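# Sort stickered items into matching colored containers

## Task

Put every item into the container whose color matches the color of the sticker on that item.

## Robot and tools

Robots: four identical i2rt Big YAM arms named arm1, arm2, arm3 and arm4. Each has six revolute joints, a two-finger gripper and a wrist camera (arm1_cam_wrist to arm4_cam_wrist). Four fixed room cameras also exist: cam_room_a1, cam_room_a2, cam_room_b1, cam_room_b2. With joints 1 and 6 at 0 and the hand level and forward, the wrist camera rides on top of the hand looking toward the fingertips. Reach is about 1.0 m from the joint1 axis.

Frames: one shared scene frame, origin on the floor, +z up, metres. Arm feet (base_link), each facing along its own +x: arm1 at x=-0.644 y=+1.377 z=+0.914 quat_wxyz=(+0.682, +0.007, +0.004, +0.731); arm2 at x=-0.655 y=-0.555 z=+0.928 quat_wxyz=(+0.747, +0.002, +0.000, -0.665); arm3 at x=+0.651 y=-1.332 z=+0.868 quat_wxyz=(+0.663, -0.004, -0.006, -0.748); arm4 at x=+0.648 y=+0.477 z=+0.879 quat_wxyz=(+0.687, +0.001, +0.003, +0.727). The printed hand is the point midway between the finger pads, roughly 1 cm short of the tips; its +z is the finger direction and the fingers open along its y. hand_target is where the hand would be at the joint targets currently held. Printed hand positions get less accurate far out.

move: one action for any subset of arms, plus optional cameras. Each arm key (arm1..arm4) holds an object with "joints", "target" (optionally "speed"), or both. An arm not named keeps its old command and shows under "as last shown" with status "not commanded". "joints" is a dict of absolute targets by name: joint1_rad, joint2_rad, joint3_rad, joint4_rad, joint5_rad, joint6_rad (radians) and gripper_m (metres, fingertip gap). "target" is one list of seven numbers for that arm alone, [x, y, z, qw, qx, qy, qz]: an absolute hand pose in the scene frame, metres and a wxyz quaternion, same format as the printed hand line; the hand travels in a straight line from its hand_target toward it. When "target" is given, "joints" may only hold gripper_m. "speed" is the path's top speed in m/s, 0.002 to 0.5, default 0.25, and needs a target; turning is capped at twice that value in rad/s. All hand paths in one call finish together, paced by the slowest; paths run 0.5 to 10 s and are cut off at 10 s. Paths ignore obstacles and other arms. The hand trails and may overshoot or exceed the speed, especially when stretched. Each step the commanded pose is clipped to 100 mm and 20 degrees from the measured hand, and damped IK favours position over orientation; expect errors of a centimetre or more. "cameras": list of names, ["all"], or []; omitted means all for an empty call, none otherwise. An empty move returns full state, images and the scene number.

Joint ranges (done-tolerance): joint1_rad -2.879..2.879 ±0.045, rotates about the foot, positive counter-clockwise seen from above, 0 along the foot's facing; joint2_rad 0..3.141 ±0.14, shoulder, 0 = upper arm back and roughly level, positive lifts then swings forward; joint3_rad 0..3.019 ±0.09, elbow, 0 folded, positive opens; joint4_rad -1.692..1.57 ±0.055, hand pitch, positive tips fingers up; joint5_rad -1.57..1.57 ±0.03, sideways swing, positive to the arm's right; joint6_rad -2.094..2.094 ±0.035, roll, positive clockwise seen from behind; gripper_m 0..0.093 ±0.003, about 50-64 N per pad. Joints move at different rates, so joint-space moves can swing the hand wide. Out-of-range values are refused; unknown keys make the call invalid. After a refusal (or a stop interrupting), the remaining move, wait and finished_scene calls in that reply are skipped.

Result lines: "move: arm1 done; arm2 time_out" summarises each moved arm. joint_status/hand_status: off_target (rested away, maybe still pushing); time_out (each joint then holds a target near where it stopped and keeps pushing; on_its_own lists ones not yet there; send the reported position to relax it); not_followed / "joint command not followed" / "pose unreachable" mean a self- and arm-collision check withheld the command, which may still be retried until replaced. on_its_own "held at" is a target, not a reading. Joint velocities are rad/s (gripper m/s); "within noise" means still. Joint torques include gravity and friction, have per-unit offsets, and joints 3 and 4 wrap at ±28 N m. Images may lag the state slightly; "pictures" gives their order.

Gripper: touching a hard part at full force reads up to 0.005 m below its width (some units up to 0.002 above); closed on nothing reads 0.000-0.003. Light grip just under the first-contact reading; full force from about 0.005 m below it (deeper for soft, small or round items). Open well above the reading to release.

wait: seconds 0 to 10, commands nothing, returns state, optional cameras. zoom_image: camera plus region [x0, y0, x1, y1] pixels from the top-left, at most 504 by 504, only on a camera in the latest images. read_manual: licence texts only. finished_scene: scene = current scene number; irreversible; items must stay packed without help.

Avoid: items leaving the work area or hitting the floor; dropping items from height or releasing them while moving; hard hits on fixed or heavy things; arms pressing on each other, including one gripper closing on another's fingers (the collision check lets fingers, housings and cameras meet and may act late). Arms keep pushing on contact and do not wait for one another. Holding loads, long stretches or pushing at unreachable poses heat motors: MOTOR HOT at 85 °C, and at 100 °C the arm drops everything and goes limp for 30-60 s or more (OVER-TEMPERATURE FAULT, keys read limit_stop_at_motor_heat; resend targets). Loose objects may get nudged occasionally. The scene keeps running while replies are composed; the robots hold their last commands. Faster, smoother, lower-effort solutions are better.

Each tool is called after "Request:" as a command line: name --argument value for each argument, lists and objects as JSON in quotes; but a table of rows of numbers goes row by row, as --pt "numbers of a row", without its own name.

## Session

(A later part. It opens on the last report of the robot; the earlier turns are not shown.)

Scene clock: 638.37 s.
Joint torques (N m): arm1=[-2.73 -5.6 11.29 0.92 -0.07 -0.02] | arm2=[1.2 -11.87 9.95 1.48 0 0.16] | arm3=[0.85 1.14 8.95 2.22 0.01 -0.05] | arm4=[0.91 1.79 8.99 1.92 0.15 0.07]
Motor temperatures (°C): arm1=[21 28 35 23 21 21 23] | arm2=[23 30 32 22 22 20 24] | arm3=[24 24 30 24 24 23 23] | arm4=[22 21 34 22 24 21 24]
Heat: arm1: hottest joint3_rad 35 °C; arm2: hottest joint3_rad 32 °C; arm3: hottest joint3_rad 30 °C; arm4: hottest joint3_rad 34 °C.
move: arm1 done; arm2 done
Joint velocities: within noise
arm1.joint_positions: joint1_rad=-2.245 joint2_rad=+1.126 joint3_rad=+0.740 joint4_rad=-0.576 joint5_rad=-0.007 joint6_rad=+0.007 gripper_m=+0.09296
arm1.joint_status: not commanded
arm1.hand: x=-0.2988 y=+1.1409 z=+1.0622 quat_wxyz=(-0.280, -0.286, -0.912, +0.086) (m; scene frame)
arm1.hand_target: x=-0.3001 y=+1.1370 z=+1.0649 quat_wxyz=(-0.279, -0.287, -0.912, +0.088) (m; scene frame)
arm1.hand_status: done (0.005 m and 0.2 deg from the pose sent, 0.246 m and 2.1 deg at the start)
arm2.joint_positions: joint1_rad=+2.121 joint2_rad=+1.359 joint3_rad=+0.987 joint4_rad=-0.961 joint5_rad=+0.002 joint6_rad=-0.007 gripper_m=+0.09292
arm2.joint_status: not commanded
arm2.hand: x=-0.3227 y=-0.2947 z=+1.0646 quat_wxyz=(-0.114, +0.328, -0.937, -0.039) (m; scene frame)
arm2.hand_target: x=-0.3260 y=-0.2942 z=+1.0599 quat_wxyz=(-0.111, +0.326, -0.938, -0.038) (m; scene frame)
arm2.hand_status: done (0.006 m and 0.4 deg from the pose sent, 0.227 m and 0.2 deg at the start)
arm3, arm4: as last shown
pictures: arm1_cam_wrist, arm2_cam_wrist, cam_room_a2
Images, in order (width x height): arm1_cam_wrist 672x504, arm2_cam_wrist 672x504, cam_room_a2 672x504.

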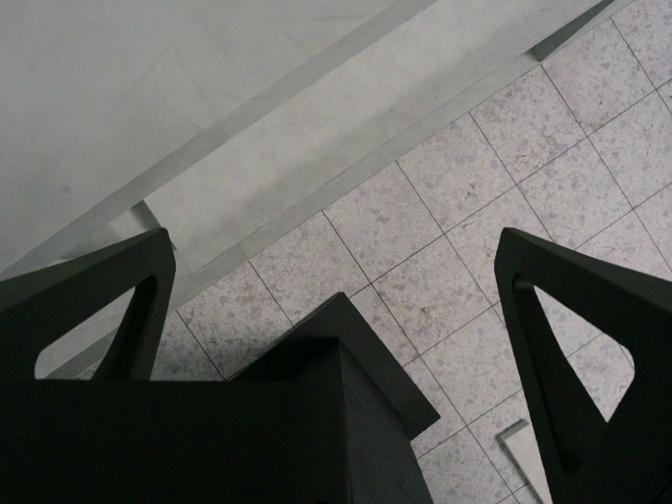

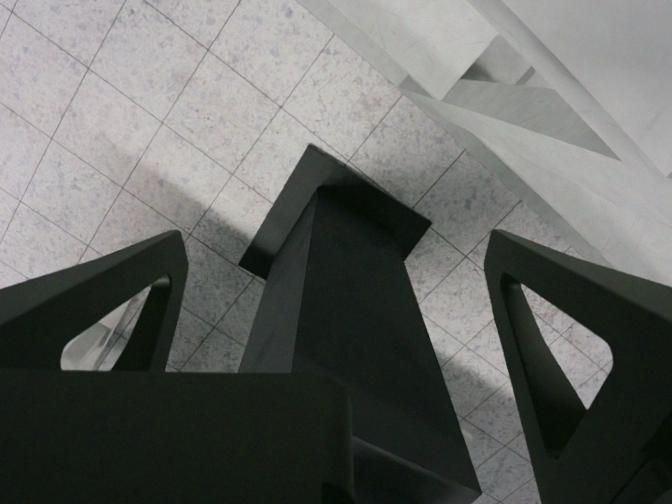

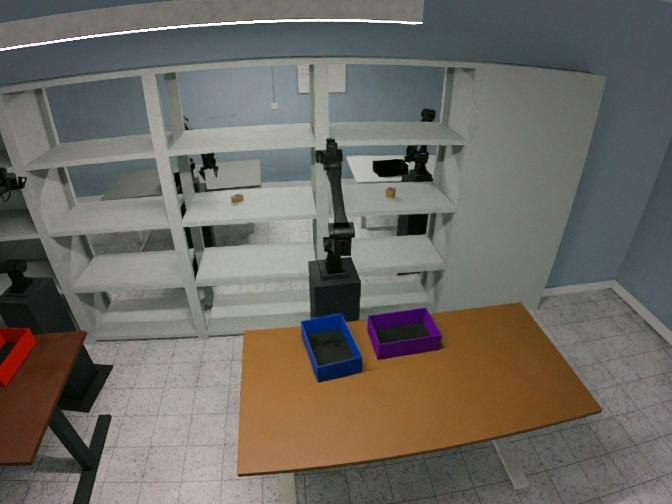

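Request:
move --arm1 '{"joints": {"joint2_rad": 0.7, "joint3_rad": 1.2, "joint4_rad": -1.4, "joint5_rad": 0.0, "joint6_rad": 0.0}}' --arm2 '{"joints": {"joint2_rad": 0.7, "joint3_rad": 1.2, "joint4_rad": -1.4, "joint5_rad": 0.0, "joint6_rad": 0.0}}' --arm4 '{"joints": {"joint1_rad": 0.90, "joint2_rad": 0.7, "joint3_rad": 1.2, "joint4_rad": -1.4, "joint5_rad": 0.0, "joint6_rad": 0.0}}'

Request:
move --arm4 '{"target": [0.305, 0.719, 1.065, 0.0859, -0.9139, 0.2899, 0.2707], "speed": 0.3}'

Request:
move --arm4 '{"target": [0.120, 0.849, 1.07, 0.0859, -0.9139, 0.2899, 0.2707], "speed": 0.25}' --cameras '["arm4_cam_wrist", "cam_room_a2", "cam_room_a1"]'

Scene clock: 657.10 s.
Joint torques (N m): arm1=[-3.08 1.26 11.18 1.02 0.11 -0.03] | arm2=[1.2 -0.79 12.62 1.54 -0.11 0.13] | arm3=[0.79 1.26 8.94 2.26 0.02 -0.06] | arm4=[0.38 -2.37 11.88 0.53 0.08 0.15]
Motor temperatures (°C): arm1=[21 27 35 23 21 21 23] | arm2=[23 29 32 22 22 20 24] | arm3=[24 24 30 24 24 23 23] | arm4=[22 21 34 22 24 21 24]
Heat: arm1: hottest joint3_rad 35 °C; arm2: hottest joint3_rad 32 °C; arm3: hottest joint3_rad 30 °C; arm4: hottest joint3_rad 34 °C.
move: arm1 done; arm2 done; arm4 done
Joint velocities: within noise
arm1.joint_positions: joint1_rad=-2.245 joint2_rad=+0.702 joint3_rad=+1.190 joint4_rad=-1.389 joint5_rad=-0.002 joint6_rad=+0.007 gripper_m=+0.09296
arm1.joint_status: all done
arm1.hand: x=-0.4170 y=+1.2236 z=+1.3219 quat_wxyz=(-0.307, -0.284, -0.903, +0.097) (m; scene frame)
arm1.hand_target: x=-0.4208 y=+1.2227 z=+1.3256 quat_wxyz=(-0.307, -0.286, -0.902, +0.101) (m; scene frame)
arm1.hand_status: not commanded
arm2.joint_positions: joint1_rad=+2.121 joint2_rad=+0.691 joint3_rad=+1.181 joint4_rad=-1.388 joint5_rad=+0.002 joint6_rad=-0.007 gripper_m=+0.09292
arm2.joint_status: all done
arm2.hand: x=-0.4472 y=-0.3932 z=+1.3392 quat_wxyz=(-0.314, +0.311, -0.890, -0.107) (m; scene frame)
arm2.hand_target: x=-0.4481 y=-0.3915 z=+1.3444 quat_wxyz=(-0.312, +0.311, -0.891, -0.110) (m; scene frame)
arm2.hand_status: not commanded
arm3: as last shown
arm4.joint_positions: joint1_rad=+0.904 joint2_rad=+0.711 joint3_rad=+1.153 joint4_rad=-1.388 joint5_rad=+0.001 joint6_rad=-0.011 gripper_m=+0.09402
arm4.joint_status: all done
arm4.hand: x=+0.4292 y=+0.6334 z=+1.2711 quat_wxyz=(-0.092, +0.909, -0.281, -0.294) (m; scene frame)
arm4.hand_target: x=+0.4333 y=+0.6321 z=+1.2950 quat_wxyz=(-0.097, +0.899, -0.286, -0.315) (m; scene frame)
arm4.hand_status: not commanded
pictures: none

Scene clock: 658.70 s.
Joint torques (N m): arm1=[-2.9 0.79 11.26 1.25 0.05 -0.04] | arm2=[1.08 -0.97 12.59 1.55 -0.1 0.13] | arm3=[0.73 1.08 8.95 2.26 0 -0.05] | arm4=[1.2 -8.64 9.03 1.4 0.21 0.16]
Motor temperatures (°C): arm1=[21 27 35 23 21 21 23] | arm2=[23 28 32 22 22 20 24] | arm3=[24 24 30 24 24 23 23] | arm4=[22 21 35 22 24 21 24]
Heat: arm1: hottest joint3_rad 35 °C; arm2: hottest joint3_rad 32 °C; arm3: hottest joint3_rad 30 °C; arm4: hottest joint3_rad 35 °C.
move: arm4 done
Joint velocities: within noise
arm1, arm2: as last shown
arm3.joint_positions: joint1_rad=-1.494 joint2_rad=+0.498 joint3_rad=+1.001 joint4_rad=-0.512 joint5_rad=+0.001 joint6_rad=-0.004 gripper_m=+0.09398
arm3.joint_status: not commanded
arm3.hand: x=+0.3461 y=-1.3100 z=+1.4196 quat_wxyz=(+0.012, -0.711, +0.019, +0.703) (m; scene frame)
arm3.hand_target: x=+0.3454 y=-1.3081 z=+1.4218 quat_wxyz=(+0.014, -0.707, +0.022, +0.706) (m; scene frame)
arm3.hand_status: not commanded
arm4.joint_positions: joint1_rad=+0.904 joint2_rad=+1.125 joint3_rad=+0.833 joint4_rad=-0.728 joint5_rad=+0.005 joint6_rad=-0.011 gripper_m=+0.09402
arm4.joint_status: not commanded
arm4.hand: x=+0.3088 y=+0.7172 z=+1.0604 quat_wxyz=(-0.083, +0.919, -0.285, -0.260) (m; scene frame)
arm4.hand_target: x=+0.3051 y=+0.7189 z=+1.0651 quat_wxyz=(-0.086, +0.914, -0.290, -0.271) (m; scene frame)
arm4.hand_status: done (0.006 m and 1.4 deg from the pose sent, 0.255 m and 3.0 deg at the start)
pictures: none

Scene clock: 660.27 s.
Joint torques (N m): arm1=[-2.78 1.14 11.28 1.05 0.08 -0.02] | arm2=[1.2 -0.97 12.57 1.55 -0.1 0.13] | arm3=[0.73 1.14 8.96 2.22 0.01 -0.05] | arm4=[1.03 -17.38 12.41 0.51 0.16 0.18]
Motor temperatures (°C): arm1=[21 27 35 23 21 21 23] | arm2=[23 28 32 22 22 20 24] | arm3=[24 24 30 24 24 23 23] | arm4=[22 21 35 22 24 21 24]
Heat: arm1: hottest joint3_rad 35 °C; arm2: hottest joint3_rad 32 °C; arm3: hottest joint3_rad 30 °C; arm4: hottest joint3_rad 35 °C.
move: arm4 off_target
Joint velocities: within noise
arm1, arm2, arm3: as last shown
arm4.joint_positions: joint1_rad=+0.904 joint2_rad=+1.691 joint3_rad=+1.399 joint4_rad=-0.724 joint5_rad=+0.005 joint6_rad=-0.011 gripper_m=+0.09402
arm4.joint_status: not commanded
arm4.hand: x=+0.1321 y=+0.8406 z=+1.0582 quat_wxyz=(-0.084, +0.918, -0.285, -0.262) (m; scene frame)
arm4.hand_target: x=+0.1206 y=+0.8486 z=+1.0701 quat_wxyz=(-0.086, +0.914, -0.290, -0.271) (m; scene frame)
arm4.hand_status: off_target (0.019 m and 1.3 deg from the pose sent, 0.230 m and 1.4 deg at the start)
pictures: arm4_cam_wrist, cam_room_a1, cam_room_a2
Images, in order (width x height): arm4_cam_wrist 672x504, cam_room_a1 672x504, cam_room_a2 672x504.

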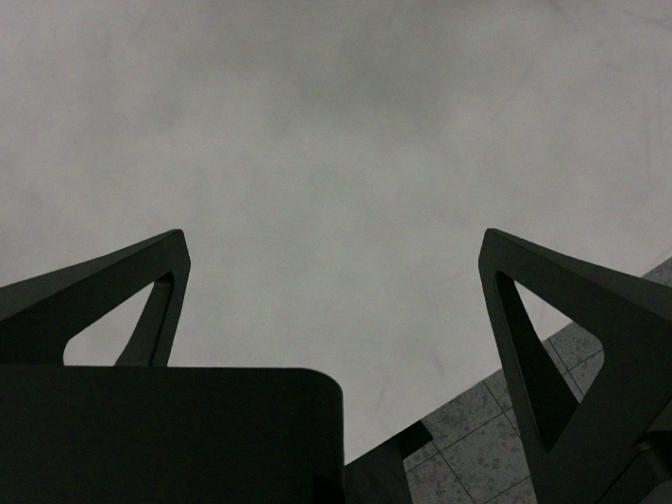

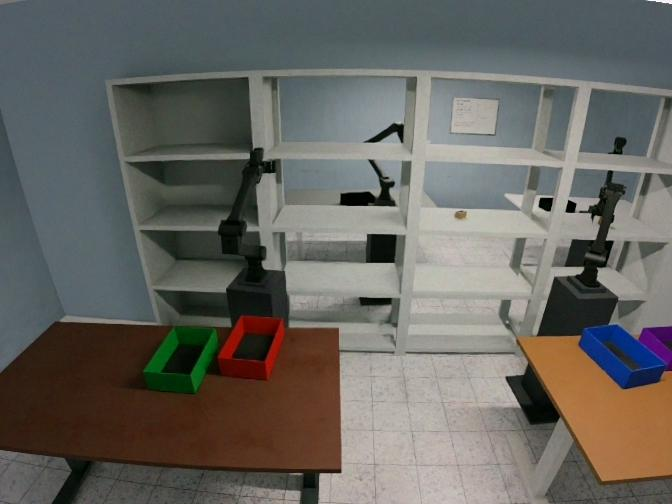

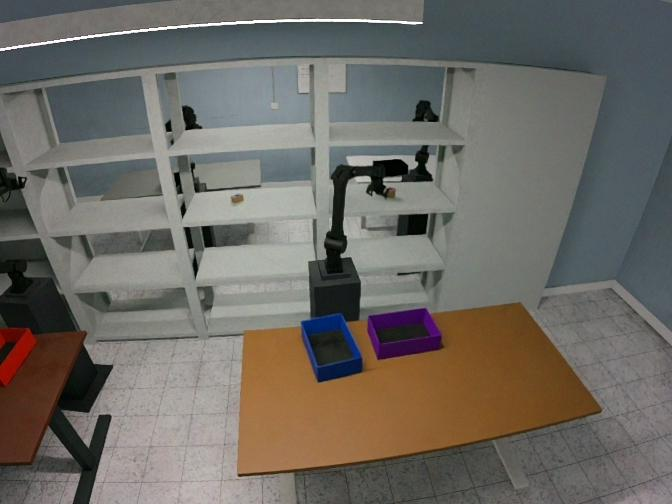

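Request:
move --arm4 '{"target": [0.018, 0.921, 1.078, 0.0859, -0.9139, 0.2899, 0.2707], "speed": 0.2}' --cameras '["arm4_cam_wrist"]'

Scene clock: 665.90 s.
Joint torques (N m): arm1=[-2.78 0.91 11.22 1.05 0.04 -0.06] | arm2=[1.26 -1.03 12.63 1.51 -0.1 0.14] | arm3=[0.85 1.08 8.96 2.26 0.01 -0.04] | arm4=[1.08 -21.54 13.15 0.47 0.14 0.15]
Motor temperatures (°C): arm1=[21 27 35 23 21 21 22] | arm2=[23 28 33 22 22 20 24] | arm3=[24 24 30 24 24 23 23] | arm4=[22 22 36 22 24 21 24]
Heat: arm1: hottest joint3_rad 35 °C; arm2: hottest joint3_rad 33 °C; arm3: hottest joint3_rad 30 °C; arm4: hottest joint3_rad 36 °C.
move: arm4 off_target
Joint velocities: within noise
arm1, arm2, arm3: as last shown
arm4.joint_positions: joint1_rad=+0.904 joint2_rad=+2.015 joint3_rad=+1.904 joint4_rad=-0.901 joint5_rad=+0.005 joint6_rad=-0.011 gripper_m=+0.09402
arm4.joint_status: not commanded
arm4.hand: x=+0.0291 y=+0.9127 z=+1.0715 quat_wxyz=(-0.084, +0.918, -0.285, -0.264) (m; scene frame)
arm4.hand_target: x=+0.0187 y=+0.9205 z=+1.0781 quat_wxyz=(-0.086, +0.914, -0.290, -0.271) (m; scene frame)
arm4.hand_status: off_target (0.015 m and 1.1 deg from the pose sent, 0.141 m and 1.3 deg at the start)
pictures: arm4_cam_wrist
Images, in order (width x height): arm4_cam_wrist 672x504.

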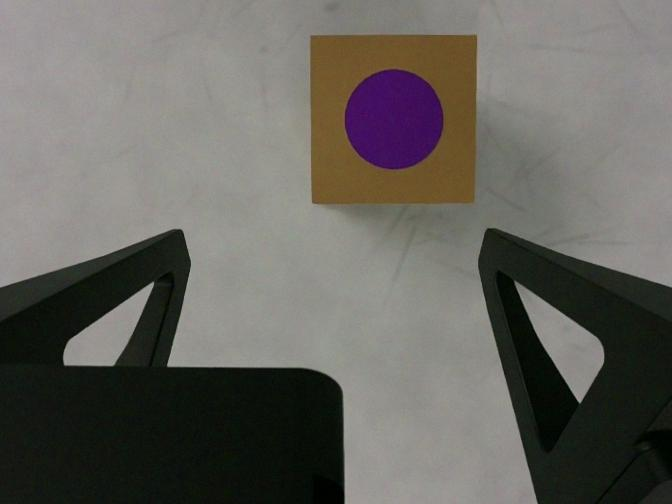

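Request:
move --arm4 '{"target": [0.0003, 0.9645, 1.066, 0.0859, -0.9139, 0.2899, 0.2707], "speed": 0.2}' --cameras '["arm4_cam_wrist"]'

Scene clock: 682.00 s.
Joint torques (N m): arm1=[-2.67 1.14 11.33 0.83 0.13 -0.07] | arm2=[1.2 -0.97 12.57 1.54 -0.11 0.14] | arm3=[0.79 1.14 8.94 2.28 0.01 -0.04] | arm4=[1.14 -23.82 13.12 0.5 -0.04 -0.09]
Motor temperatures (°C): arm1=[21 26 34 23 21 21 22] | arm2=[23 27 33 22 22 20 24] | arm3=[24 24 30 24 24 23 23] | arm4=[22 24 40 22 24 21 24]
Heat: arm1: hottest joint3_rad 34 °C; arm2: hottest joint3_rad 33 °C; arm3: hottest joint3_rad 30 °C; arm4: hottest joint3_rad 40 °C.
move: arm4 off_target
Joint velocities: within noise
arm1, arm2, arm3: as last shown
arm4.joint_positions: joint1_rad=+0.869 joint2_rad=+2.145 joint3_rad=+2.094 joint4_rad=-0.957 joint5_rad=-0.009 joint6_rad=-0.015 gripper_m=+0.09402
arm4.joint_status: not commanded
arm4.hand: x=+0.0101 y=+0.9571 z=+1.0629 quat_wxyz=(-0.084, +0.913, -0.297, -0.266) (m; scene frame)
arm4.hand_target: x=+0.0009 y=+0.9641 z=+1.0661 quat_wxyz=(-0.086, +0.914, -0.290, -0.272) (m; scene frame)
arm4.hand_status: off_target (0.013 m and 1.0 deg from the pose sent, 0.060 m and 1.1 deg at the start)
pictures: arm4_cam_wrist
Images, in order (width x height): arm4_cam_wrist 672x504.

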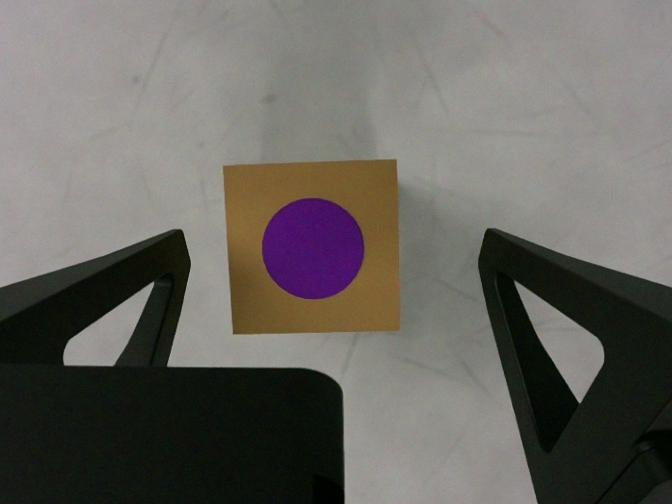

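Request:
move --arm4 '{"target": [-0.001, 0.956, 1.000, 0.0859, -0.9139, 0.2899, 0.2707], "speed": 0.15}' --cameras '["arm4_cam_wrist", "cam_room_a2"]'

Scene clock: 689.30 s.
Joint torques (N m): arm1=[-2.78 1.49 11.15 0.87 0.09 -0.03] | arm2=[1.14 -0.91 12.6 1.54 -0.1 0.13] | arm3=[0.79 0.97 8.94 2.25 0.02 -0.05] | arm4=[1.61 -24.06 9.24 1.44 0.17 0]
Motor temperatures (°C): arm1=[21 26 34 23 21 21 22] | arm2=[23 27 33 22 22 20 24] | arm3=[24 24 30 24 24 23 23] | arm4=[22 25 42 22 24 21 24]
Heat: arm1: hottest joint3_rad 34 °C; arm2: hottest joint3_rad 33 °C; arm3: hottest joint3_rad 30 °C; arm4: hottest joint3_rad 42 °C.
move: arm4 off_target
Joint velocities: within noise
arm1, arm2, arm3: as last shown
arm4.joint_positions: joint1_rad=+0.869 joint2_rad=+2.158 joint3_rad=+1.994 joint4_rad=-0.822 joint5_rad=-0.009 joint6_rad=-0.015 gripper_m=+0.09402
arm4.joint_status: not commanded
arm4.hand: x=+0.0071 y=+0.9590 z=+1.0192 quat_wxyz=(-0.087, +0.910, -0.296, -0.276) (m; scene frame)
arm4.hand_target: x=-0.0004 y=+0.9556 z=+1.0002 quat_wxyz=(-0.086, +0.914, -0.290, -0.271) (m; scene frame)
arm4.hand_status: off_target (0.021 m and 1.0 deg from the pose sent, 0.064 m and 1.0 deg at the start)
pictures: arm4_cam_wrist, cam_room_a2
Images, in order (width x height): arm4_cam_wrist 672x504, cam_room_a2 672x504.

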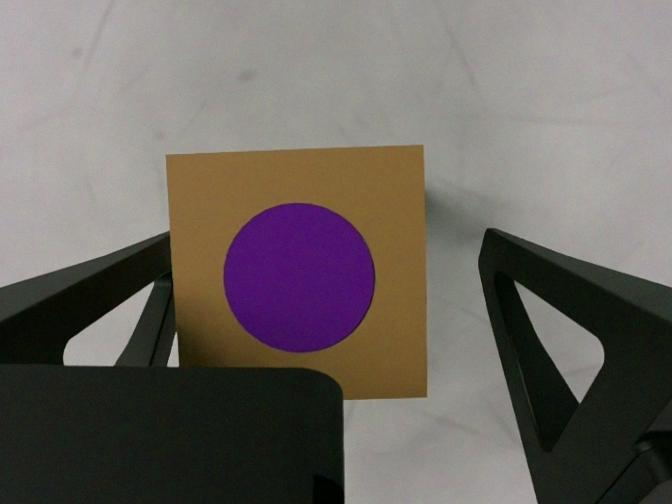

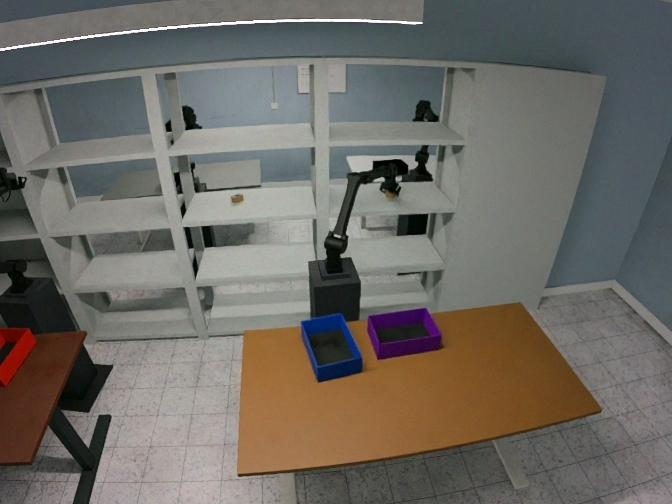

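Request:
move --arm4 '{"target": [-0.008, 0.947, 0.984, 0.0859, -0.9139, 0.2899, 0.2707], "speed": 0.12}' --cameras '["arm4_cam_wrist"]'

Scene clock: 694.80 s.
Joint torques (N m): arm1=[-2.67 1.26 11.28 1.06 0.1 -0.07] | arm2=[1.2 -0.85 12.57 1.57 -0.1 0.14] | arm3=[0.97 1.08 8.98 2.24 0.02 -0.04] | arm4=[1.32 -23.36 8.83 1.52 0.18 0.12]
Motor temperatures (°C): arm1=[21 26 34 23 21 21 22] | arm2=[23 27 33 22 22 20 24] | arm3=[24 24 30 24 24 23 23] | arm4=[22 25 41 22 24 21 24]
Heat: arm1: hottest joint3_rad 34 °C; arm2: hottest joint3_rad 33 °C; arm3: hottest joint3_rad 30 °C; arm4: hottest joint3_rad 41 °C.
move: arm4 off_target
Joint velocities: within noise
arm1, arm2, arm3: as last shown
arm4.joint_positions: joint1_rad=+0.889 joint2_rad=+2.159 joint3_rad=+1.974 joint4_rad=-0.787 joint5_rad=-0.002 joint6_rad=-0.015 gripper_m=+0.09402
arm4.joint_status: not commanded
arm4.hand: x=-0.0032 y=+0.9484 z=+1.0137 quat_wxyz=(-0.090, +0.911, -0.287, -0.282) (m; scene frame)
arm4.hand_target: x=-0.0069 y=+0.9463 z=+0.9843 quat_wxyz=(-0.086, +0.914, -0.290, -0.271) (m; scene frame)
arm4.hand_status: off_target (0.030 m and 1.5 deg from the pose sent, 0.040 m and 1.0 deg at the start)
pictures: arm4_cam_wrist
Images, in order (width x height): arm4_cam_wrist 672x504.

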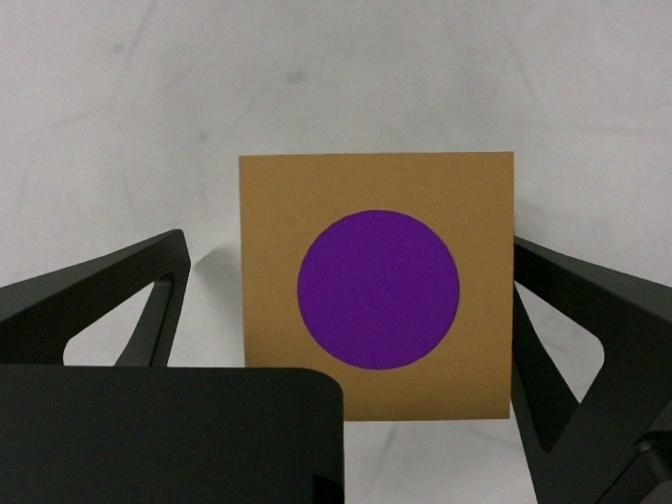

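Request:
move --arm4 '{"joints": {"gripper_m": 0.045}}' --cameras '["arm4_cam_wrist"]'

Scene clock: 700.00 s.
Joint torques (N m): arm1=[-2.14 1.14 11.19 1.02 0.1 -0.07] | arm2=[1.2 -0.85 12.57 1.54 -0.11 0.13] | arm3=[0.85 1.26 8.95 2.21 0.02 -0.05] | arm4=[1.32 -23.36 8.9 1.48 0.15 0.11]
Motor temperatures (°C): arm1=[21 26 34 23 21 21 22] | arm2=[23 27 34 22 22 20 23] | arm3=[24 24 30 24 24 23 23] | arm4=[22 26 41 22 24 21 24]
Heat: arm1: hottest joint3_rad 34 °C; arm2: hottest joint3_rad 34 °C; arm3: hottest joint3_rad 30 °C; arm4: hottest joint3_rad 41 °C.
move: arm4 off_target
Joint velocities: within noise
arm1, arm2, arm3: as last shown
arm4.joint_positions: joint1_rad=+0.889 joint2_rad=+2.159 joint3_rad=+1.974 joint4_rad=-0.787 joint5_rad=+0.000 joint6_rad=-0.015 gripper_m=+0.05336
arm4.joint_status: gripper_m off_target (ended at +0.05338, target +0.04500)
arm4.hand: x=-0.0030 y=+0.9486 z=+1.0137 quat_wxyz=(-0.091, +0.911, -0.288, -0.282) (m; scene frame)
arm4.hand_target: x=-0.0069 y=+0.9463 z=+0.9843 quat_wxyz=(-0.086, +0.914, -0.290, -0.271) (m; scene frame)
arm4.hand_status: not commanded
pictures: arm4_cam_wrist
Images, in order (width x height): arm4_cam_wrist 672x504.

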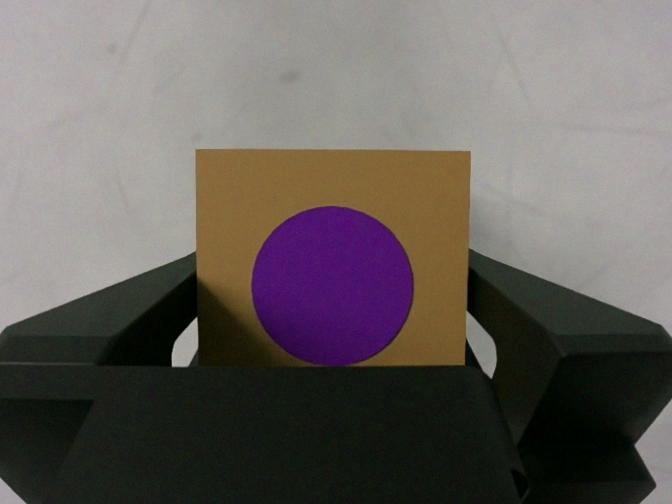

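Request:
move --arm4 '{"target": [0.01, 0.94, 1.060, 0.0859, -0.9139, 0.2899, 0.2707], "speed": 0.15}'

Request:
move --arm4 '{"target": [0.305, 0.732, 1.07, 0.0859, -0.9139, 0.2899, 0.2707], "speed": 0.3}' --cameras '["arm4_cam_wrist", "cam_room_a2"]'

Scene clock: 713.23 s.
Joint torques (N m): arm1=[-2.2 0.38 11.18 1.01 0.12 -0.07] | arm2=[1.26 -0.91 12.62 1.52 -0.11 0.13] | arm3=[0.97 1.03 8.98 2.24 0.01 -0.05] | arm4=[1.14 -27.4 11.63 0.46 0.06 0.07]
Motor temperatures (°C): arm1=[21 25 34 23 21 21 22] | arm2=[23 26 34 22 22 20 23] | arm3=[24 24 30 24 24 23 23] | arm4=[22 27 39 22 24 21 25]
Heat: arm1: hottest joint3_rad 34 °C; arm2: hottest joint3_rad 34 °C; arm3: hottest joint3_rad 30 °C; arm4: hottest joint3_rad 39 °C.
move: arm4 off_target
Joint velocities: within noise
arm1.joint_positions: joint1_rad=-2.245 joint2_rad=+0.702 joint3_rad=+1.190 joint4_rad=-1.389 joint5_rad=-0.002 joint6_rad=+0.007 gripper_m=+0.09296
arm1.joint_status: not commanded
arm1.hand: x=-0.4170 y=+1.2236 z=+1.3219 quat_wxyz=(-0.307, -0.284, -0.903, +0.097) (m; scene frame)
arm1.hand_target: x=-0.4208 y=+1.2227 z=+1.3256 quat_wxyz=(-0.307, -0.286, -0.902, +0.101) (m; scene frame)
arm1.hand_status: not commanded
arm2.joint_positions: joint1_rad=+2.121 joint2_rad=+0.691 joint3_rad=+1.181 joint4_rad=-1.388 joint5_rad=+0.002 joint6_rad=-0.007 gripper_m=+0.09292
arm2.joint_status: not commanded
arm2.hand: x=-0.4472 y=-0.3932 z=+1.3392 quat_wxyz=(-0.314, +0.311, -0.890, -0.107) (m; scene frame)
arm2.hand_target: x=-0.4481 y=-0.3915 z=+1.3444 quat_wxyz=(-0.312, +0.311, -0.891, -0.110) (m; scene frame)
arm2.hand_status: not commanded
arm3: as last shown
arm4.joint_positions: joint1_rad=+0.889 joint2_rad=+2.122 joint3_rad=+1.974 joint4_rad=-0.895 joint5_rad=+0.000 joint6_rad=-0.015 gripper_m=+0.05336
arm4.joint_status: not commanded
arm4.hand: x=+0.0157 y=+0.9353 z=+1.0274 quat_wxyz=(-0.080, +0.920, -0.291, -0.249) (m; scene frame)
arm4.hand_target: x=+0.0108 y=+0.9395 z=+1.0599 quat_wxyz=(-0.086, +0.914, -0.290, -0.271) (m; scene frame)
arm4.hand_status: off_target (0.033 m and 2.6 deg from the pose sent, 0.049 m and 1.5 deg at the start)
pictures: none

Scene clock: 715.03 s.
Joint torques (N m): arm1=[-2.73 1.08 11.29 0.96 0.1 -0.04] | arm2=[1.14 -0.97 12.6 1.54 -0.11 0.13] | arm3=[0.85 1.2 8.94 2.28 0.02 -0.05] | arm4=[0.09 -8.23 9.09 0.69 -0.04 -0.05]
Motor temperatures (°C): arm1=[21 25 34 23 21 21 22] | arm2=[23 26 34 22 22 20 23] | arm3=[24 24 30 24 24 23 23] | arm4=[22 27 39 22 24 21 25]
Heat: arm1: hottest joint3_rad 34 °C; arm2: hottest joint3_rad 34 °C; arm3: hottest joint3_rad 30 °C; arm4: hottest joint3_rad 39 °C.
move: arm4 done
Joint velocities: within noise
arm1, arm2: as last shown
arm3.joint_positions: joint1_rad=-1.494 joint2_rad=+0.498 joint3_rad=+1.001 joint4_rad=-0.512 joint5_rad=+0.001 joint6_rad=-0.004 gripper_m=+0.09398
arm3.joint_status: not commanded
arm3.hand: x=+0.3461 y=-1.3100 z=+1.4196 quat_wxyz=(+0.012, -0.711, +0.019, +0.703) (m; scene frame)
arm3.hand_target: x=+0.3454 y=-1.3081 z=+1.4218 quat_wxyz=(+0.014, -0.707, +0.022, +0.706) (m; scene frame)
arm3.hand_status: not commanded
arm4.joint_positions: joint1_rad=+0.885 joint2_rad=+1.134 joint3_rad=+0.860 joint4_rad=-0.712 joint5_rad=-0.005 joint6_rad=-0.015 gripper_m=+0.05336
arm4.joint_status: not commanded
arm4.hand: x=+0.3027 y=+0.7295 z=+1.0722 quat_wxyz=(-0.087, +0.912, -0.289, -0.276) (m; scene frame)
arm4.hand_target: x=+0.3050 y=+0.7319 z=+1.0700 quat_wxyz=(-0.086, +0.914, -0.290, -0.271) (m; scene frame)
arm4.hand_status: done (0.004 m and 0.7 deg from the pose sent, 0.356 m and 2.6 deg at the start)
pictures: arm4_cam_wrist, cam_room_a2
Images, in order (width x height): arm4_cam_wrist 672x504, cam_room_a2 672x504.

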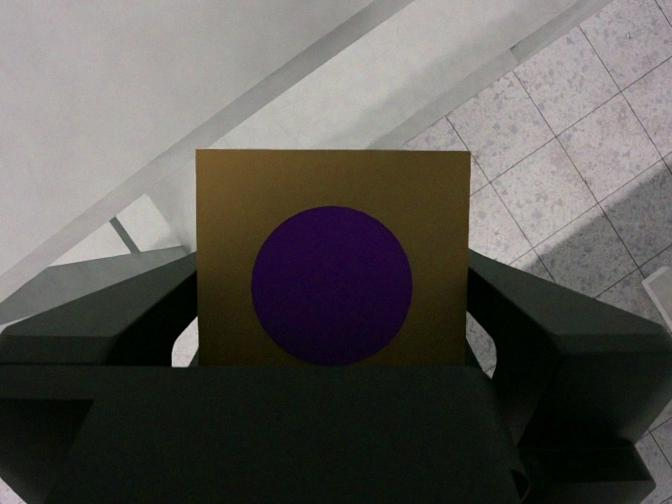

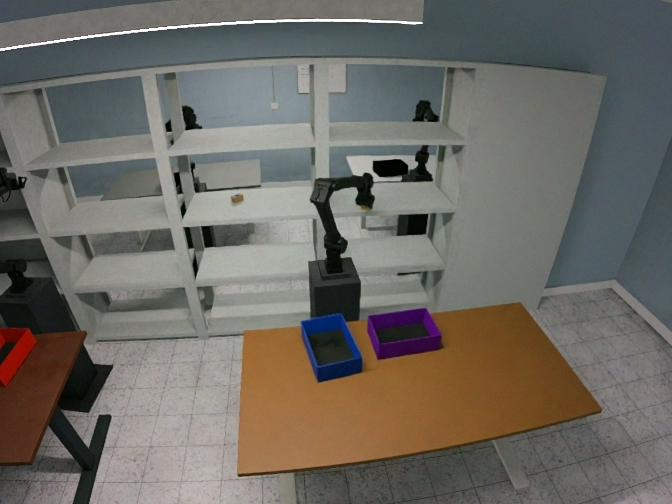

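Request:
move --arm4 '{"joints": {"joint1_rad": -1.076, "joint2_rad": 0.9, "joint3_rad": 1.1, "joint4_rad": -1.1}}' --cameras '["arm4_cam_wrist"]'

Scene clock: 719.97 s.
Joint torques (N m): arm1=[-1.9 0.56 11.12 1.06 0.08 -0.06] | arm2=[1.2 -0.91 12.6 1.48 -0.11 0.14] | arm3=[0.97 1.08 8.95 2.26 0.02 -0.05] | arm4=[0.38 -6.07 10.48 0.55 0.01 -0.05]
Motor temperatures (°C): arm1=[21 25 34 23 21 21 22] | arm2=[23 26 34 22 22 20 23] | arm3=[24 24 30 24 24 23 23] | arm4=[22 26 39 22 24 21 25]
Heat: arm1: hottest joint3_rad 34 °C; arm2: hottest joint3_rad 34 °C; arm3: hottest joint3_rad 30 °C; arm4: hottest joint3_rad 39 °C.
move: arm4 done
Joint velocities: within noise
arm1, arm2, arm3: as last shown
arm4.joint_positions: joint1_rad=-1.075 joint2_rad=+0.905 joint3_rad=+1.084 joint4_rad=-1.090 joint5_rad=-0.006 joint6_rad=-0.015 gripper_m=+0.05334
arm4.joint_status: all done
arm4.hand: x=+0.9634 y=+0.6728 z=+1.2196 quat_wxyz=(-0.309, +0.266, -0.909, -0.088) (m; scene frame)
arm4.hand_target: x=+0.9626 y=+0.6722 z=+1.2280 quat_wxyz=(-0.314, +0.269, -0.906, -0.089) (m; scene frame)
arm4.hand_status: not commanded
pictures: arm4_cam_wrist
Images, in order (width x height): arm4_cam_wrist 672x504.

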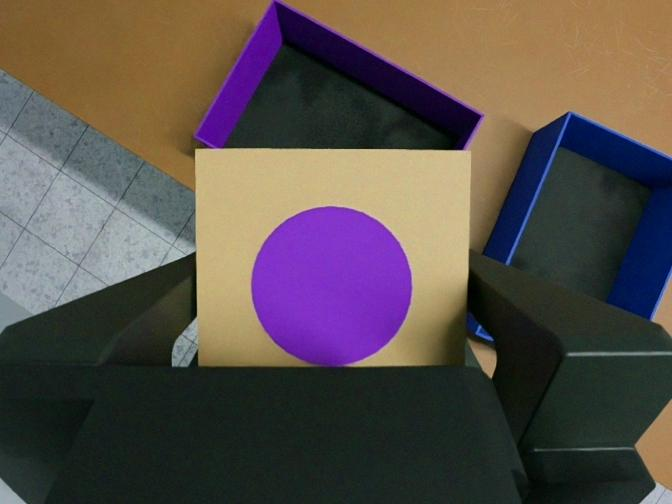

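Request:
move --arm4 '{"target": [1.105, 0.754, 0.90, 0.2973, -0.2590, 0.9151, 0.0841], "speed": 0.25}'

Request:
move --arm4 '{"target": [1.105, 0.754, 0.775, 0.2973, -0.2590, 0.9151, 0.0841], "speed": 0.15}' --cameras '["arm4_cam_wrist", "cam_room_a2"]'

Request:
zoom_image --camera "cam_room_a2" --region '[290, 230, 470, 390]'

Scene clock: 733.47 s.
Joint torques (N m): arm1=[-2.67 0.97 11.21 1.01 0.1 -0.05] | arm2=[1.14 -0.85 12.57 1.54 -0.11 0.12] | arm3=[0.85 1.2 8.96 2.28 0.02 -0.06] | arm4=[0.15 -14.8 8.73 1.55 0.11 0.1]
Motor temperatures (°C): arm1=[21 25 34 23 21 21 22] | arm2=[23 26 34 22 22 20 23] | arm3=[24 24 30 24 24 23 23] | arm4=[22 25 40 22 24 21 26]
Heat: arm1: hottest joint3_rad 34 °C; arm2: hottest joint3_rad 34 °C; arm3: hottest joint3_rad 30 °C; arm4: hottest joint3_rad 40 °C.
move: arm4 off_target
Joint velocities: within noise
arm1, arm2, arm3: as last shown
arm4.joint_positions: joint1_rad=-1.075 joint2_rad=+1.663 joint3_rad=+0.815 joint4_rad=-0.144 joint5_rad=-0.006 joint6_rad=-0.015 gripper_m=+0.05334
arm4.joint_status: not commanded
arm4.hand: x=+1.0841 y=+0.7466 z=+0.8834 quat_wxyz=(-0.272, +0.269, -0.921, -0.078) (m; scene frame)
arm4.hand_target: x=+1.1041 y=+0.7535 z=+0.9007 quat_wxyz=(-0.297, +0.259, -0.915, -0.084) (m; scene frame)
arm4.hand_status: off_target (0.028 m and 3.3 deg from the pose sent, 0.359 m and 1.8 deg at the start)
pictures: none

Scene clock: 734.93 s.
Joint torques (N m): arm1=[-2.32 1.38 11.17 1.14 0.05 -0.04] | arm2=[1.14 -0.97 12.57 1.51 -0.11 0.14] | arm3=[0.91 1.08 8.98 2.25 0.02 -0.05] | arm4=[-0.38 -15.68 4.7 1.55 0.15 0.14]
Motor temperatures (°C): arm1=[21 25 34 23 21 21 22] | arm2=[23 26 34 22 22 20 23] | arm3=[24 24 30 24 24 23 23] | arm4=[22 25 40 22 24 21 26]
Heat: arm1: hottest joint3_rad 34 °C; arm2: hottest joint3_rad 34 °C; arm3: hottest joint3_rad 30 °C; arm4: hottest joint3_rad 40 °C.
move: arm4 done
Joint velocities: within noise
arm1, arm2, arm3: as last shown
arm4.joint_positions: joint1_rad=-1.076 joint2_rad=+1.975 joint3_rad=+0.815 joint4_rad=+0.208 joint5_rad=-0.006 joint6_rad=-0.015 gripper_m=+0.05334
arm4.joint_status: not commanded
arm4.hand: x=+1.0980 y=+0.7549 z=+0.7755 quat_wxyz=(-0.290, +0.267, -0.915, -0.083) (m; scene frame)
arm4.hand_target: x=+1.1049 y=+0.7538 z=+0.7750 quat_wxyz=(-0.297, +0.259, -0.915, -0.084) (m; scene frame)
arm4.hand_status: done (0.007 m and 1.3 deg from the pose sent, 0.111 m and 3.3 deg at the start)
pictures: arm4_cam_wrist, cam_room_a2
Images, in order (width x height): arm4_cam_wrist 672x504, cam_room_a2 672x504.

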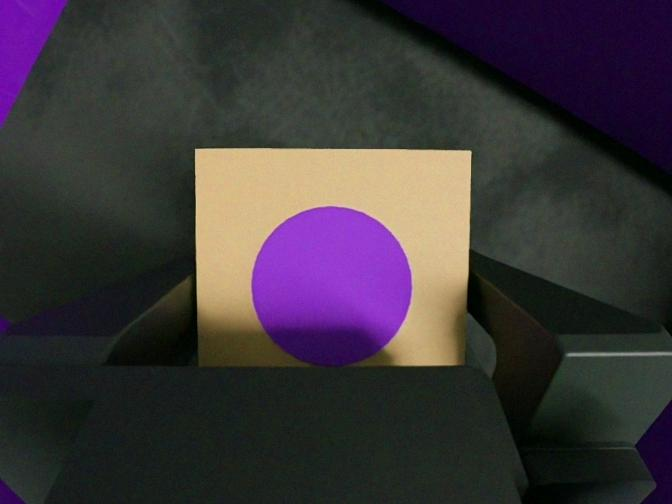

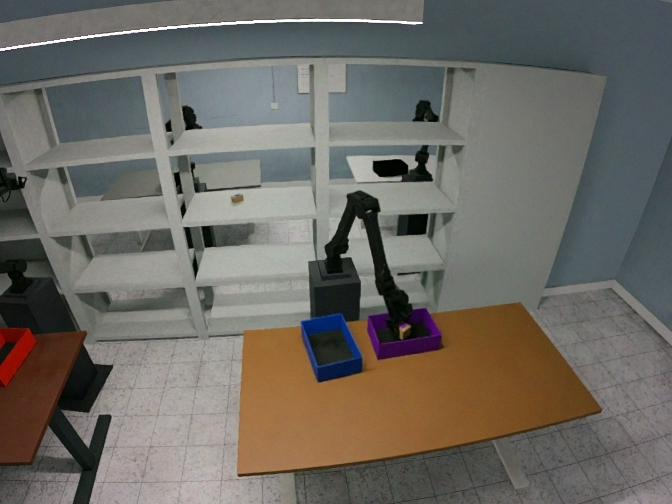

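Scaled by 2.800.

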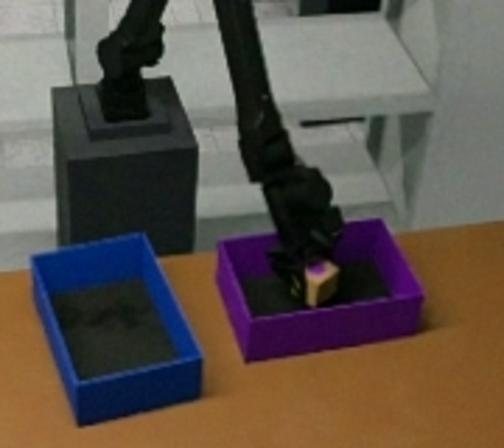

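Request:
move --arm4 '{"target": [1.105, 0.754, 0.750, 0.2973, -0.2590, 0.9151, 0.0841], "speed": 0.1}'

Request:
move --arm4 '{"target": [1.105, 0.754, 0.735, 0.2973, -0.2590, 0.9151, 0.0841], "speed": 0.1}' --cameras '["arm4_cam_wrist", "cam_room_a2"]'

Request:
zoom_image --camera "cam_room_a2" --region '[360, 290, 450, 370]'

Scene clock: 739.33 s.
Joint torques (N m): arm1=[-3.02 0.5 11.21 0.95 0.08 -0.08] | arm2=[1.2 -1.08 12.57 1.57 -0.11 0.14] | arm3=[0.79 1.14 8.94 2.24 0.01 -0.05] | arm4=[0.26 -15.44 4.88 1.59 0.13 0.14]
Motor temperatures (°C): arm1=[21 25 34 23 21 21 22] | arm2=[23 26 34 22 22 20 23] | arm3=[24 24 30 24 24 23 23] | arm4=[22 25 39 22 24 21 26]
Heat: arm1: hottest joint3_rad 34 °C; arm2: hottest joint3_rad 34 °C; arm3: hottest joint3_rad 30 °C; arm4: hottest joint3_rad 39 °C.
move: arm4 done
Joint velocities: within noise
arm1, arm2, arm3: as last shown
arm4.joint_positions: joint1_rad=-1.076 joint2_rad=+2.040 joint3_rad=+0.815 joint4_rad=+0.270 joint5_rad=-0.006 joint6_rad=-0.015 gripper_m=+0.05334
arm4.joint_status: not commanded
arm4.hand: x=+1.0953 y=+0.7532 z=+0.7518 quat_wxyz=(-0.289, +0.268, -0.915, -0.082) (m; scene frame)
arm4.hand_target: x=+1.1048 y=+0.7538 z=+0.7502 quat_wxyz=(-0.297, +0.259, -0.915, -0.084) (m; scene frame)
arm4.hand_status: done (0.010 m and 1.4 deg from the pose sent, 0.027 m and 1.3 deg at the start)
pictures: none

Scene clock: 740.30 s.
Joint torques (N m): arm1=[-2.37 1.03 11.36 1.13 0.09 -0.05] | arm2=[1.2 -0.85 12.57 1.57 -0.1 0.13] | arm3=[0.79 1.2 8.98 2.26 0.01 -0.05] | arm4=[-0.03 -14.97 5 1.5 0.13 0.16]
Motor temperatures (°C): arm1=[21 25 34 23 21 21 22] | arm2=[23 26 34 22 22 20 23] | arm3=[24 24 30 24 24 23 23] | arm4=[22 25 39 22 24 21 26]
Heat: arm1: hottest joint3_rad 34 °C; arm2: hottest joint3_rad 34 °C; arm3: hottest joint3_rad 30 °C; arm4: hottest joint3_rad 39 °C.
move: arm4 off_target
Joint velocities: within noise
arm1, arm2, arm3: as last shown
arm4.joint_positions: joint1_rad=-1.076 joint2_rad=+2.076 joint3_rad=+0.816 joint4_rad=+0.308 joint5_rad=-0.006 joint6_rad=-0.015 gripper_m=+0.05334
arm4.joint_status: not commanded
arm4.hand: x=+1.0940 y=+0.7524 z=+0.7392 quat_wxyz=(-0.290, +0.267, -0.915, -0.083) (m; scene frame)
arm4.hand_target: x=+1.1046 y=+0.7536 z=+0.7352 quat_wxyz=(-0.297, +0.259, -0.915, -0.084) (m; scene frame)
arm4.hand_status: off_target (0.012 m and 1.3 deg from the pose sent, 0.019 m and 1.4 deg at the start)
pictures: arm4_cam_wrist, cam_room_a2
Images, in order (width x height): arm4_cam_wrist 672x504, cam_room_a2 672x504.

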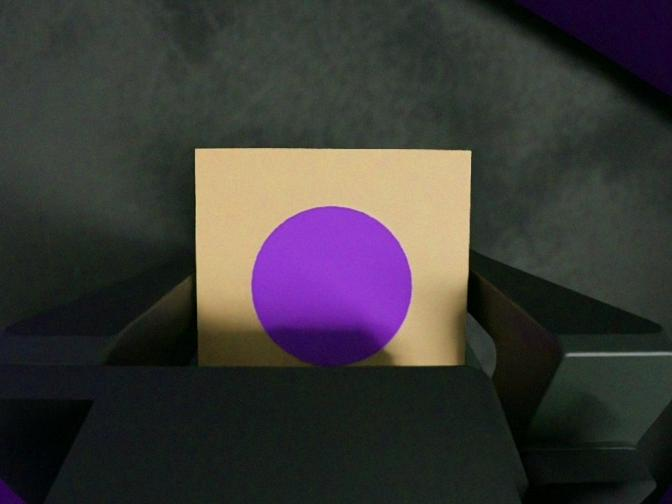

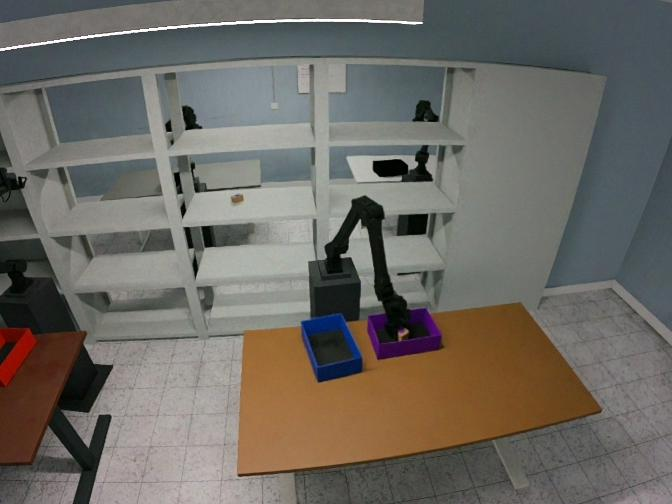

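Scaled by 5.600.

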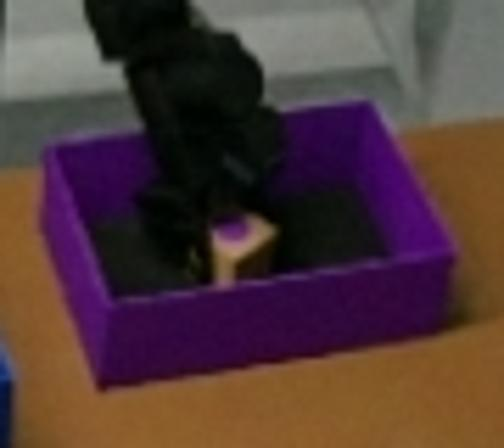

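Request:
move --arm4 '{"target": [1.105, 0.754, 0.722, 0.2973, -0.2590, 0.9151, 0.0841], "speed": 0.08}'

Request:
move --arm4 '{"target": [1.105, 0.754, 0.710, 0.2973, -0.2590, 0.9151, 0.0841], "speed": 0.08}' --cameras '["arm4_cam_wrist", "cam_room_a2"]'

Request:
zoom_image --camera "cam_room_a2" --region '[360, 290, 450, 370]'

Scene clock: 745.83 s.
Joint torques (N m): arm1=[-2.73 1.38 11.25 1.05 0.08 -0.05] | arm2=[1.2 -0.91 12.57 1.55 -0.1 0.14] | arm3=[0.85 1.08 8.96 2.26 0.02 -0.05] | arm4=[0.26 -13.33 4.78 1.32 0.12 0.13]
Motor temperatures (°C): arm1=[21 25 34 23 21 21 22] | arm2=[23 26 34 22 22 20 23] | arm3=[24 24 30 24 24 23 23] | arm4=[22 25 38 22 24 21 26]
Heat: arm1: hottest joint3_rad 34 °C; arm2: hottest joint3_rad 34 °C; arm3: hottest joint3_rad 30 °C; arm4: hottest joint3_rad 38 °C.
move: arm4 off_target
Joint velocities: within noise
arm1, arm2, arm3: as last shown
arm4.joint_positions: joint1_rad=-1.076 joint2_rad=+2.091 joint3_rad=+0.827 joint4_rad=+0.344 joint5_rad=-0.006 joint6_rad=-0.015 gripper_m=+0.05334
arm4.joint_status: not commanded
arm4.hand: x=+1.1021 y=+0.7574 z=+0.7398 quat_wxyz=(-0.305, +0.266, -0.910, -0.087) (m; scene frame)
arm4.hand_target: x=+1.1043 y=+0.7536 z=+0.7226 quat_wxyz=(-0.297, +0.259, -0.915, -0.084) (m; scene frame)
arm4.hand_status: off_target (0.018 m and 1.3 deg from the pose sent, 0.020 m and 1.3 deg at the start)
pictures: none

Scene clock: 746.80 s.
Joint torques (N m): arm1=[-2.2 0.62 11.4 0.94 0.09 -0.03] | arm2=[1.2 -0.91 12.57 1.55 -0.11 0.14] | arm3=[0.79 0.97 8.95 2.26 0.02 -0.05] | arm4=[0.26 -12.4 4.25 1.13 0.16 0.12]
Motor temperatures (°C): arm1=[21 25 34 23 21 21 22] | arm2=[23 26 34 22 22 20 23] | arm3=[24 24 30 24 24 23 23] | arm4=[22 25 37 22 24 21 26]
Heat: arm1: hottest joint3_rad 34 °C; arm2: hottest joint3_rad 34 °C; arm3: hottest joint3_rad 30 °C; arm4: hottest joint3_rad 37 °C.
move: arm4 off_target
Joint velocities: within noise
arm1.joint_positions: joint1_rad=-2.245 joint2_rad=+0.702 joint3_rad=+1.190 joint4_rad=-1.389 joint5_rad=-0.002 joint6_rad=+0.007 gripper_m=+0.09296
arm1.joint_status: not commanded
arm1.hand: x=-0.4170 y=+1.2236 z=+1.3219 quat_wxyz=(-0.307, -0.284, -0.903, +0.097) (m; scene frame)
arm1.hand_target: x=-0.4208 y=+1.2227 z=+1.3256 quat_wxyz=(-0.307, -0.286, -0.902, +0.101) (m; scene frame)
arm1.hand_status: not commanded
arm2.joint_positions: joint1_rad=+2.121 joint2_rad=+0.691 joint3_rad=+1.181 joint4_rad=-1.388 joint5_rad=+0.002 joint6_rad=-0.007 gripper_m=+0.09292
arm2.joint_status: not commanded
arm2.hand: x=-0.4472 y=-0.3932 z=+1.3392 quat_wxyz=(-0.314, +0.311, -0.890, -0.107) (m; scene frame)
arm2.hand_target: x=-0.4481 y=-0.3915 z=+1.3444 quat_wxyz=(-0.312, +0.311, -0.891, -0.110) (m; scene frame)
arm2.hand_status: not commanded
arm3: as last shown
arm4.joint_positions: joint1_rad=-1.076 joint2_rad=+2.106 joint3_rad=+0.838 joint4_rad=+0.378 joint5_rad=-0.006 joint6_rad=-0.015 gripper_m=+0.05334
arm4.joint_status: not commanded
arm4.hand: x=+1.1098 y=+0.7621 z=+0.7402 quat_wxyz=(-0.319, +0.265, -0.906, -0.090) (m; scene frame)
arm4.hand_target: x=+1.1033 y=+0.7531 z=+0.7115 quat_wxyz=(-0.297, +0.259, -0.915, -0.084) (m; scene frame)
arm4.hand_status: off_target (0.032 m and 2.9 deg from the pose sent, 0.030 m and 1.4 deg at the start)
pictures: arm4_cam_wrist, cam_room_a2
Images, in order (width x height): arm4_cam_wrist 672x504, cam_room_a2 672x504.

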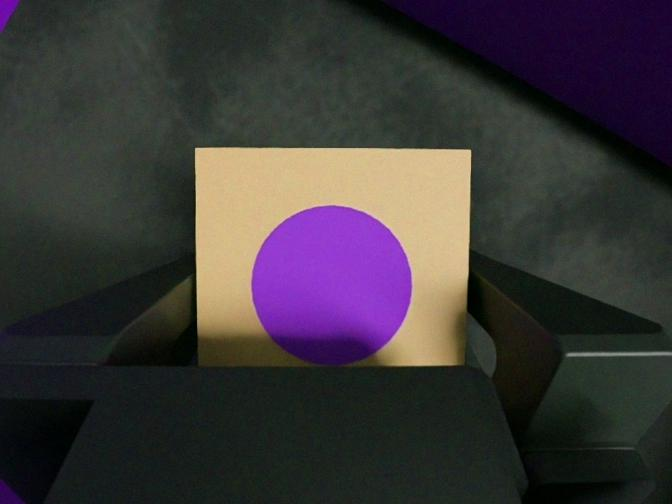

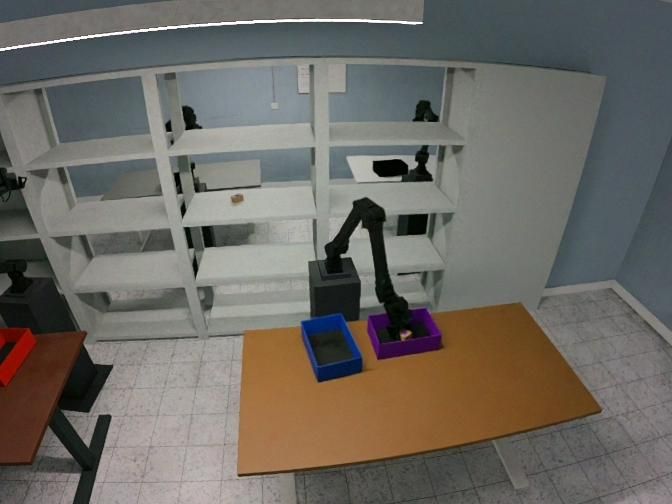

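Scaled by 5.600.

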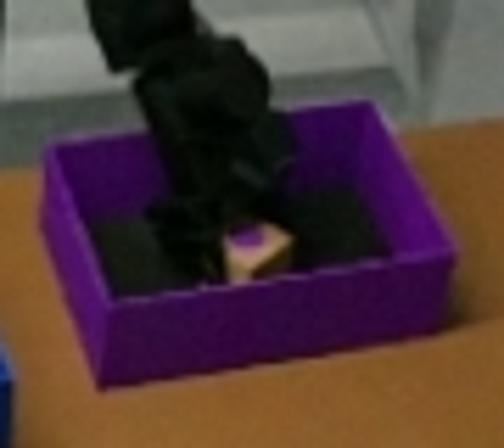

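Request:
move --arm4 '{"target": [1.108, 0.756, 0.738, 0.2973, -0.2590, 0.9151, 0.0841], "speed": 0.08}'

Request:
move --arm4 '{"joints": {"gripper_m": 0.09}}' --cameras '["arm4_cam_wrist"]'

Scene clock: 750.60 s.
Joint torques (N m): arm1=[-2.43 1.08 11.28 1.06 0.1 -0.04] | arm2=[1.08 -0.85 12.59 1.54 -0.1 0.13] | arm3=[0.79 1.03 8.91 2.25 0.02 -0.04] | arm4=[-0.26 -17.32 3.88 0.4 0.16 0.11]
Motor temperatures (°C): arm1=[21 25 34 23 21 21 22] | arm2=[23 26 34 22 22 20 23] | arm3=[24 24 30 24 24 23 23] | arm4=[22 24 37 22 24 21 26]
Heat: arm1: hottest joint3_rad 34 °C; arm2: hottest joint3_rad 34 °C; arm3: hottest joint3_rad 30 °C; arm4: hottest joint3_rad 37 °C.
move: arm4 done
Joint velocities: within noise
arm1, arm2: as last shown
arm3.joint_positions: joint1_rad=-1.494 joint2_rad=+0.498 joint3_rad=+1.001 joint4_rad=-0.512 joint5_rad=+0.001 joint6_rad=-0.004 gripper_m=+0.09398
arm3.joint_status: not commanded
arm3.hand: x=+0.3461 y=-1.3100 z=+1.4196 quat_wxyz=(+0.012, -0.711, +0.019, +0.703) (m; scene frame)
arm3.hand_target: x=+0.3454 y=-1.3081 z=+1.4218 quat_wxyz=(+0.014, -0.707, +0.022, +0.706) (m; scene frame)
arm3.hand_status: not commanded
arm4.joint_positions: joint1_rad=-1.076 joint2_rad=+2.096 joint3_rad=+0.843 joint4_rad=+0.331 joint5_rad=-0.006 joint6_rad=-0.015 gripper_m=+0.05334
arm4.joint_status: not commanded
arm4.hand: x=+1.1069 y=+0.7603 z=+0.7398 quat_wxyz=(-0.304, +0.266, -0.911, -0.087) (m; scene frame)
arm4.hand_target: x=+1.1080 y=+0.7559 z=+0.7380 quat_wxyz=(-0.297, +0.259, -0.915, -0.084) (m; scene frame)
arm4.hand_status: done (0.005 m and 1.3 deg from the pose sent, 0.007 m and 2.9 deg at the start)
pictures: none

Scene clock: 751.17 s.
Joint torques (N m): arm1=[-2.73 1.44 11.07 1.03 0.05 -0.03] | arm2=[1.2 -0.97 12.59 1.54 -0.11 0.14] | arm3=[0.79 1.03 8.96 2.28 0.01 -0.05] | arm4=[0.32 -17.2 3.97 0.68 0.13 0.14]
Motor temperatures (°C): arm1=[21 25 34 23 21 21 22] | arm2=[23 26 34 22 22 20 23] | arm3=[24 24 30 24 24 23 23] | arm4=[22 24 37 22 24 21 26]
Heat: arm1: hottest joint3_rad 34 °C; arm2: hottest joint3_rad 34 °C; arm3: hottest joint3_rad 30 °C; arm4: hottest joint3_rad 37 °C.
move: arm4 done
Joint velocities: within noise
arm1, arm2, arm3: as last shown
arm4.joint_positions: joint1_rad=-1.076 joint2_rad=+2.096 joint3_rad=+0.843 joint4_rad=+0.323 joint5_rad=-0.006 joint6_rad=-0.015 gripper_m=+0.08992
arm4.joint_status: all done
arm4.hand: x=+1.1054 y=+0.7594 z=+0.7385 quat_wxyz=(-0.301, +0.267, -0.912, -0.085) (m; scene frame)
arm4.hand_target: x=+1.1080 y=+0.7559 z=+0.7380 quat_wxyz=(-0.297, +0.259, -0.915, -0.084) (m; scene frame)
arm4.hand_status: not commanded
pictures: arm4_cam_wrist
Images, in order (width x height): arm4_cam_wrist 672x504.

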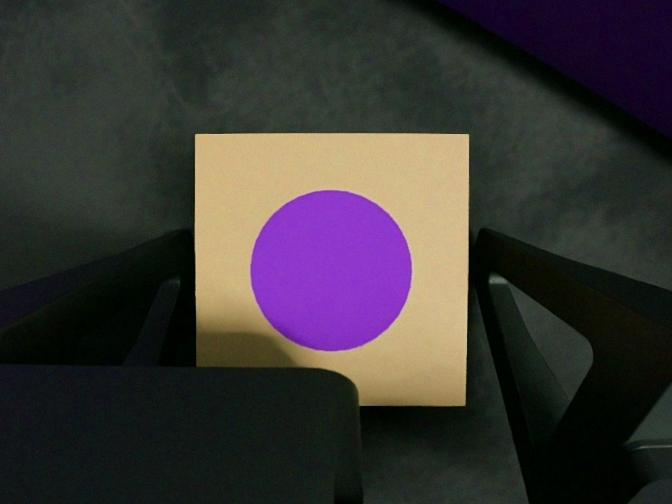

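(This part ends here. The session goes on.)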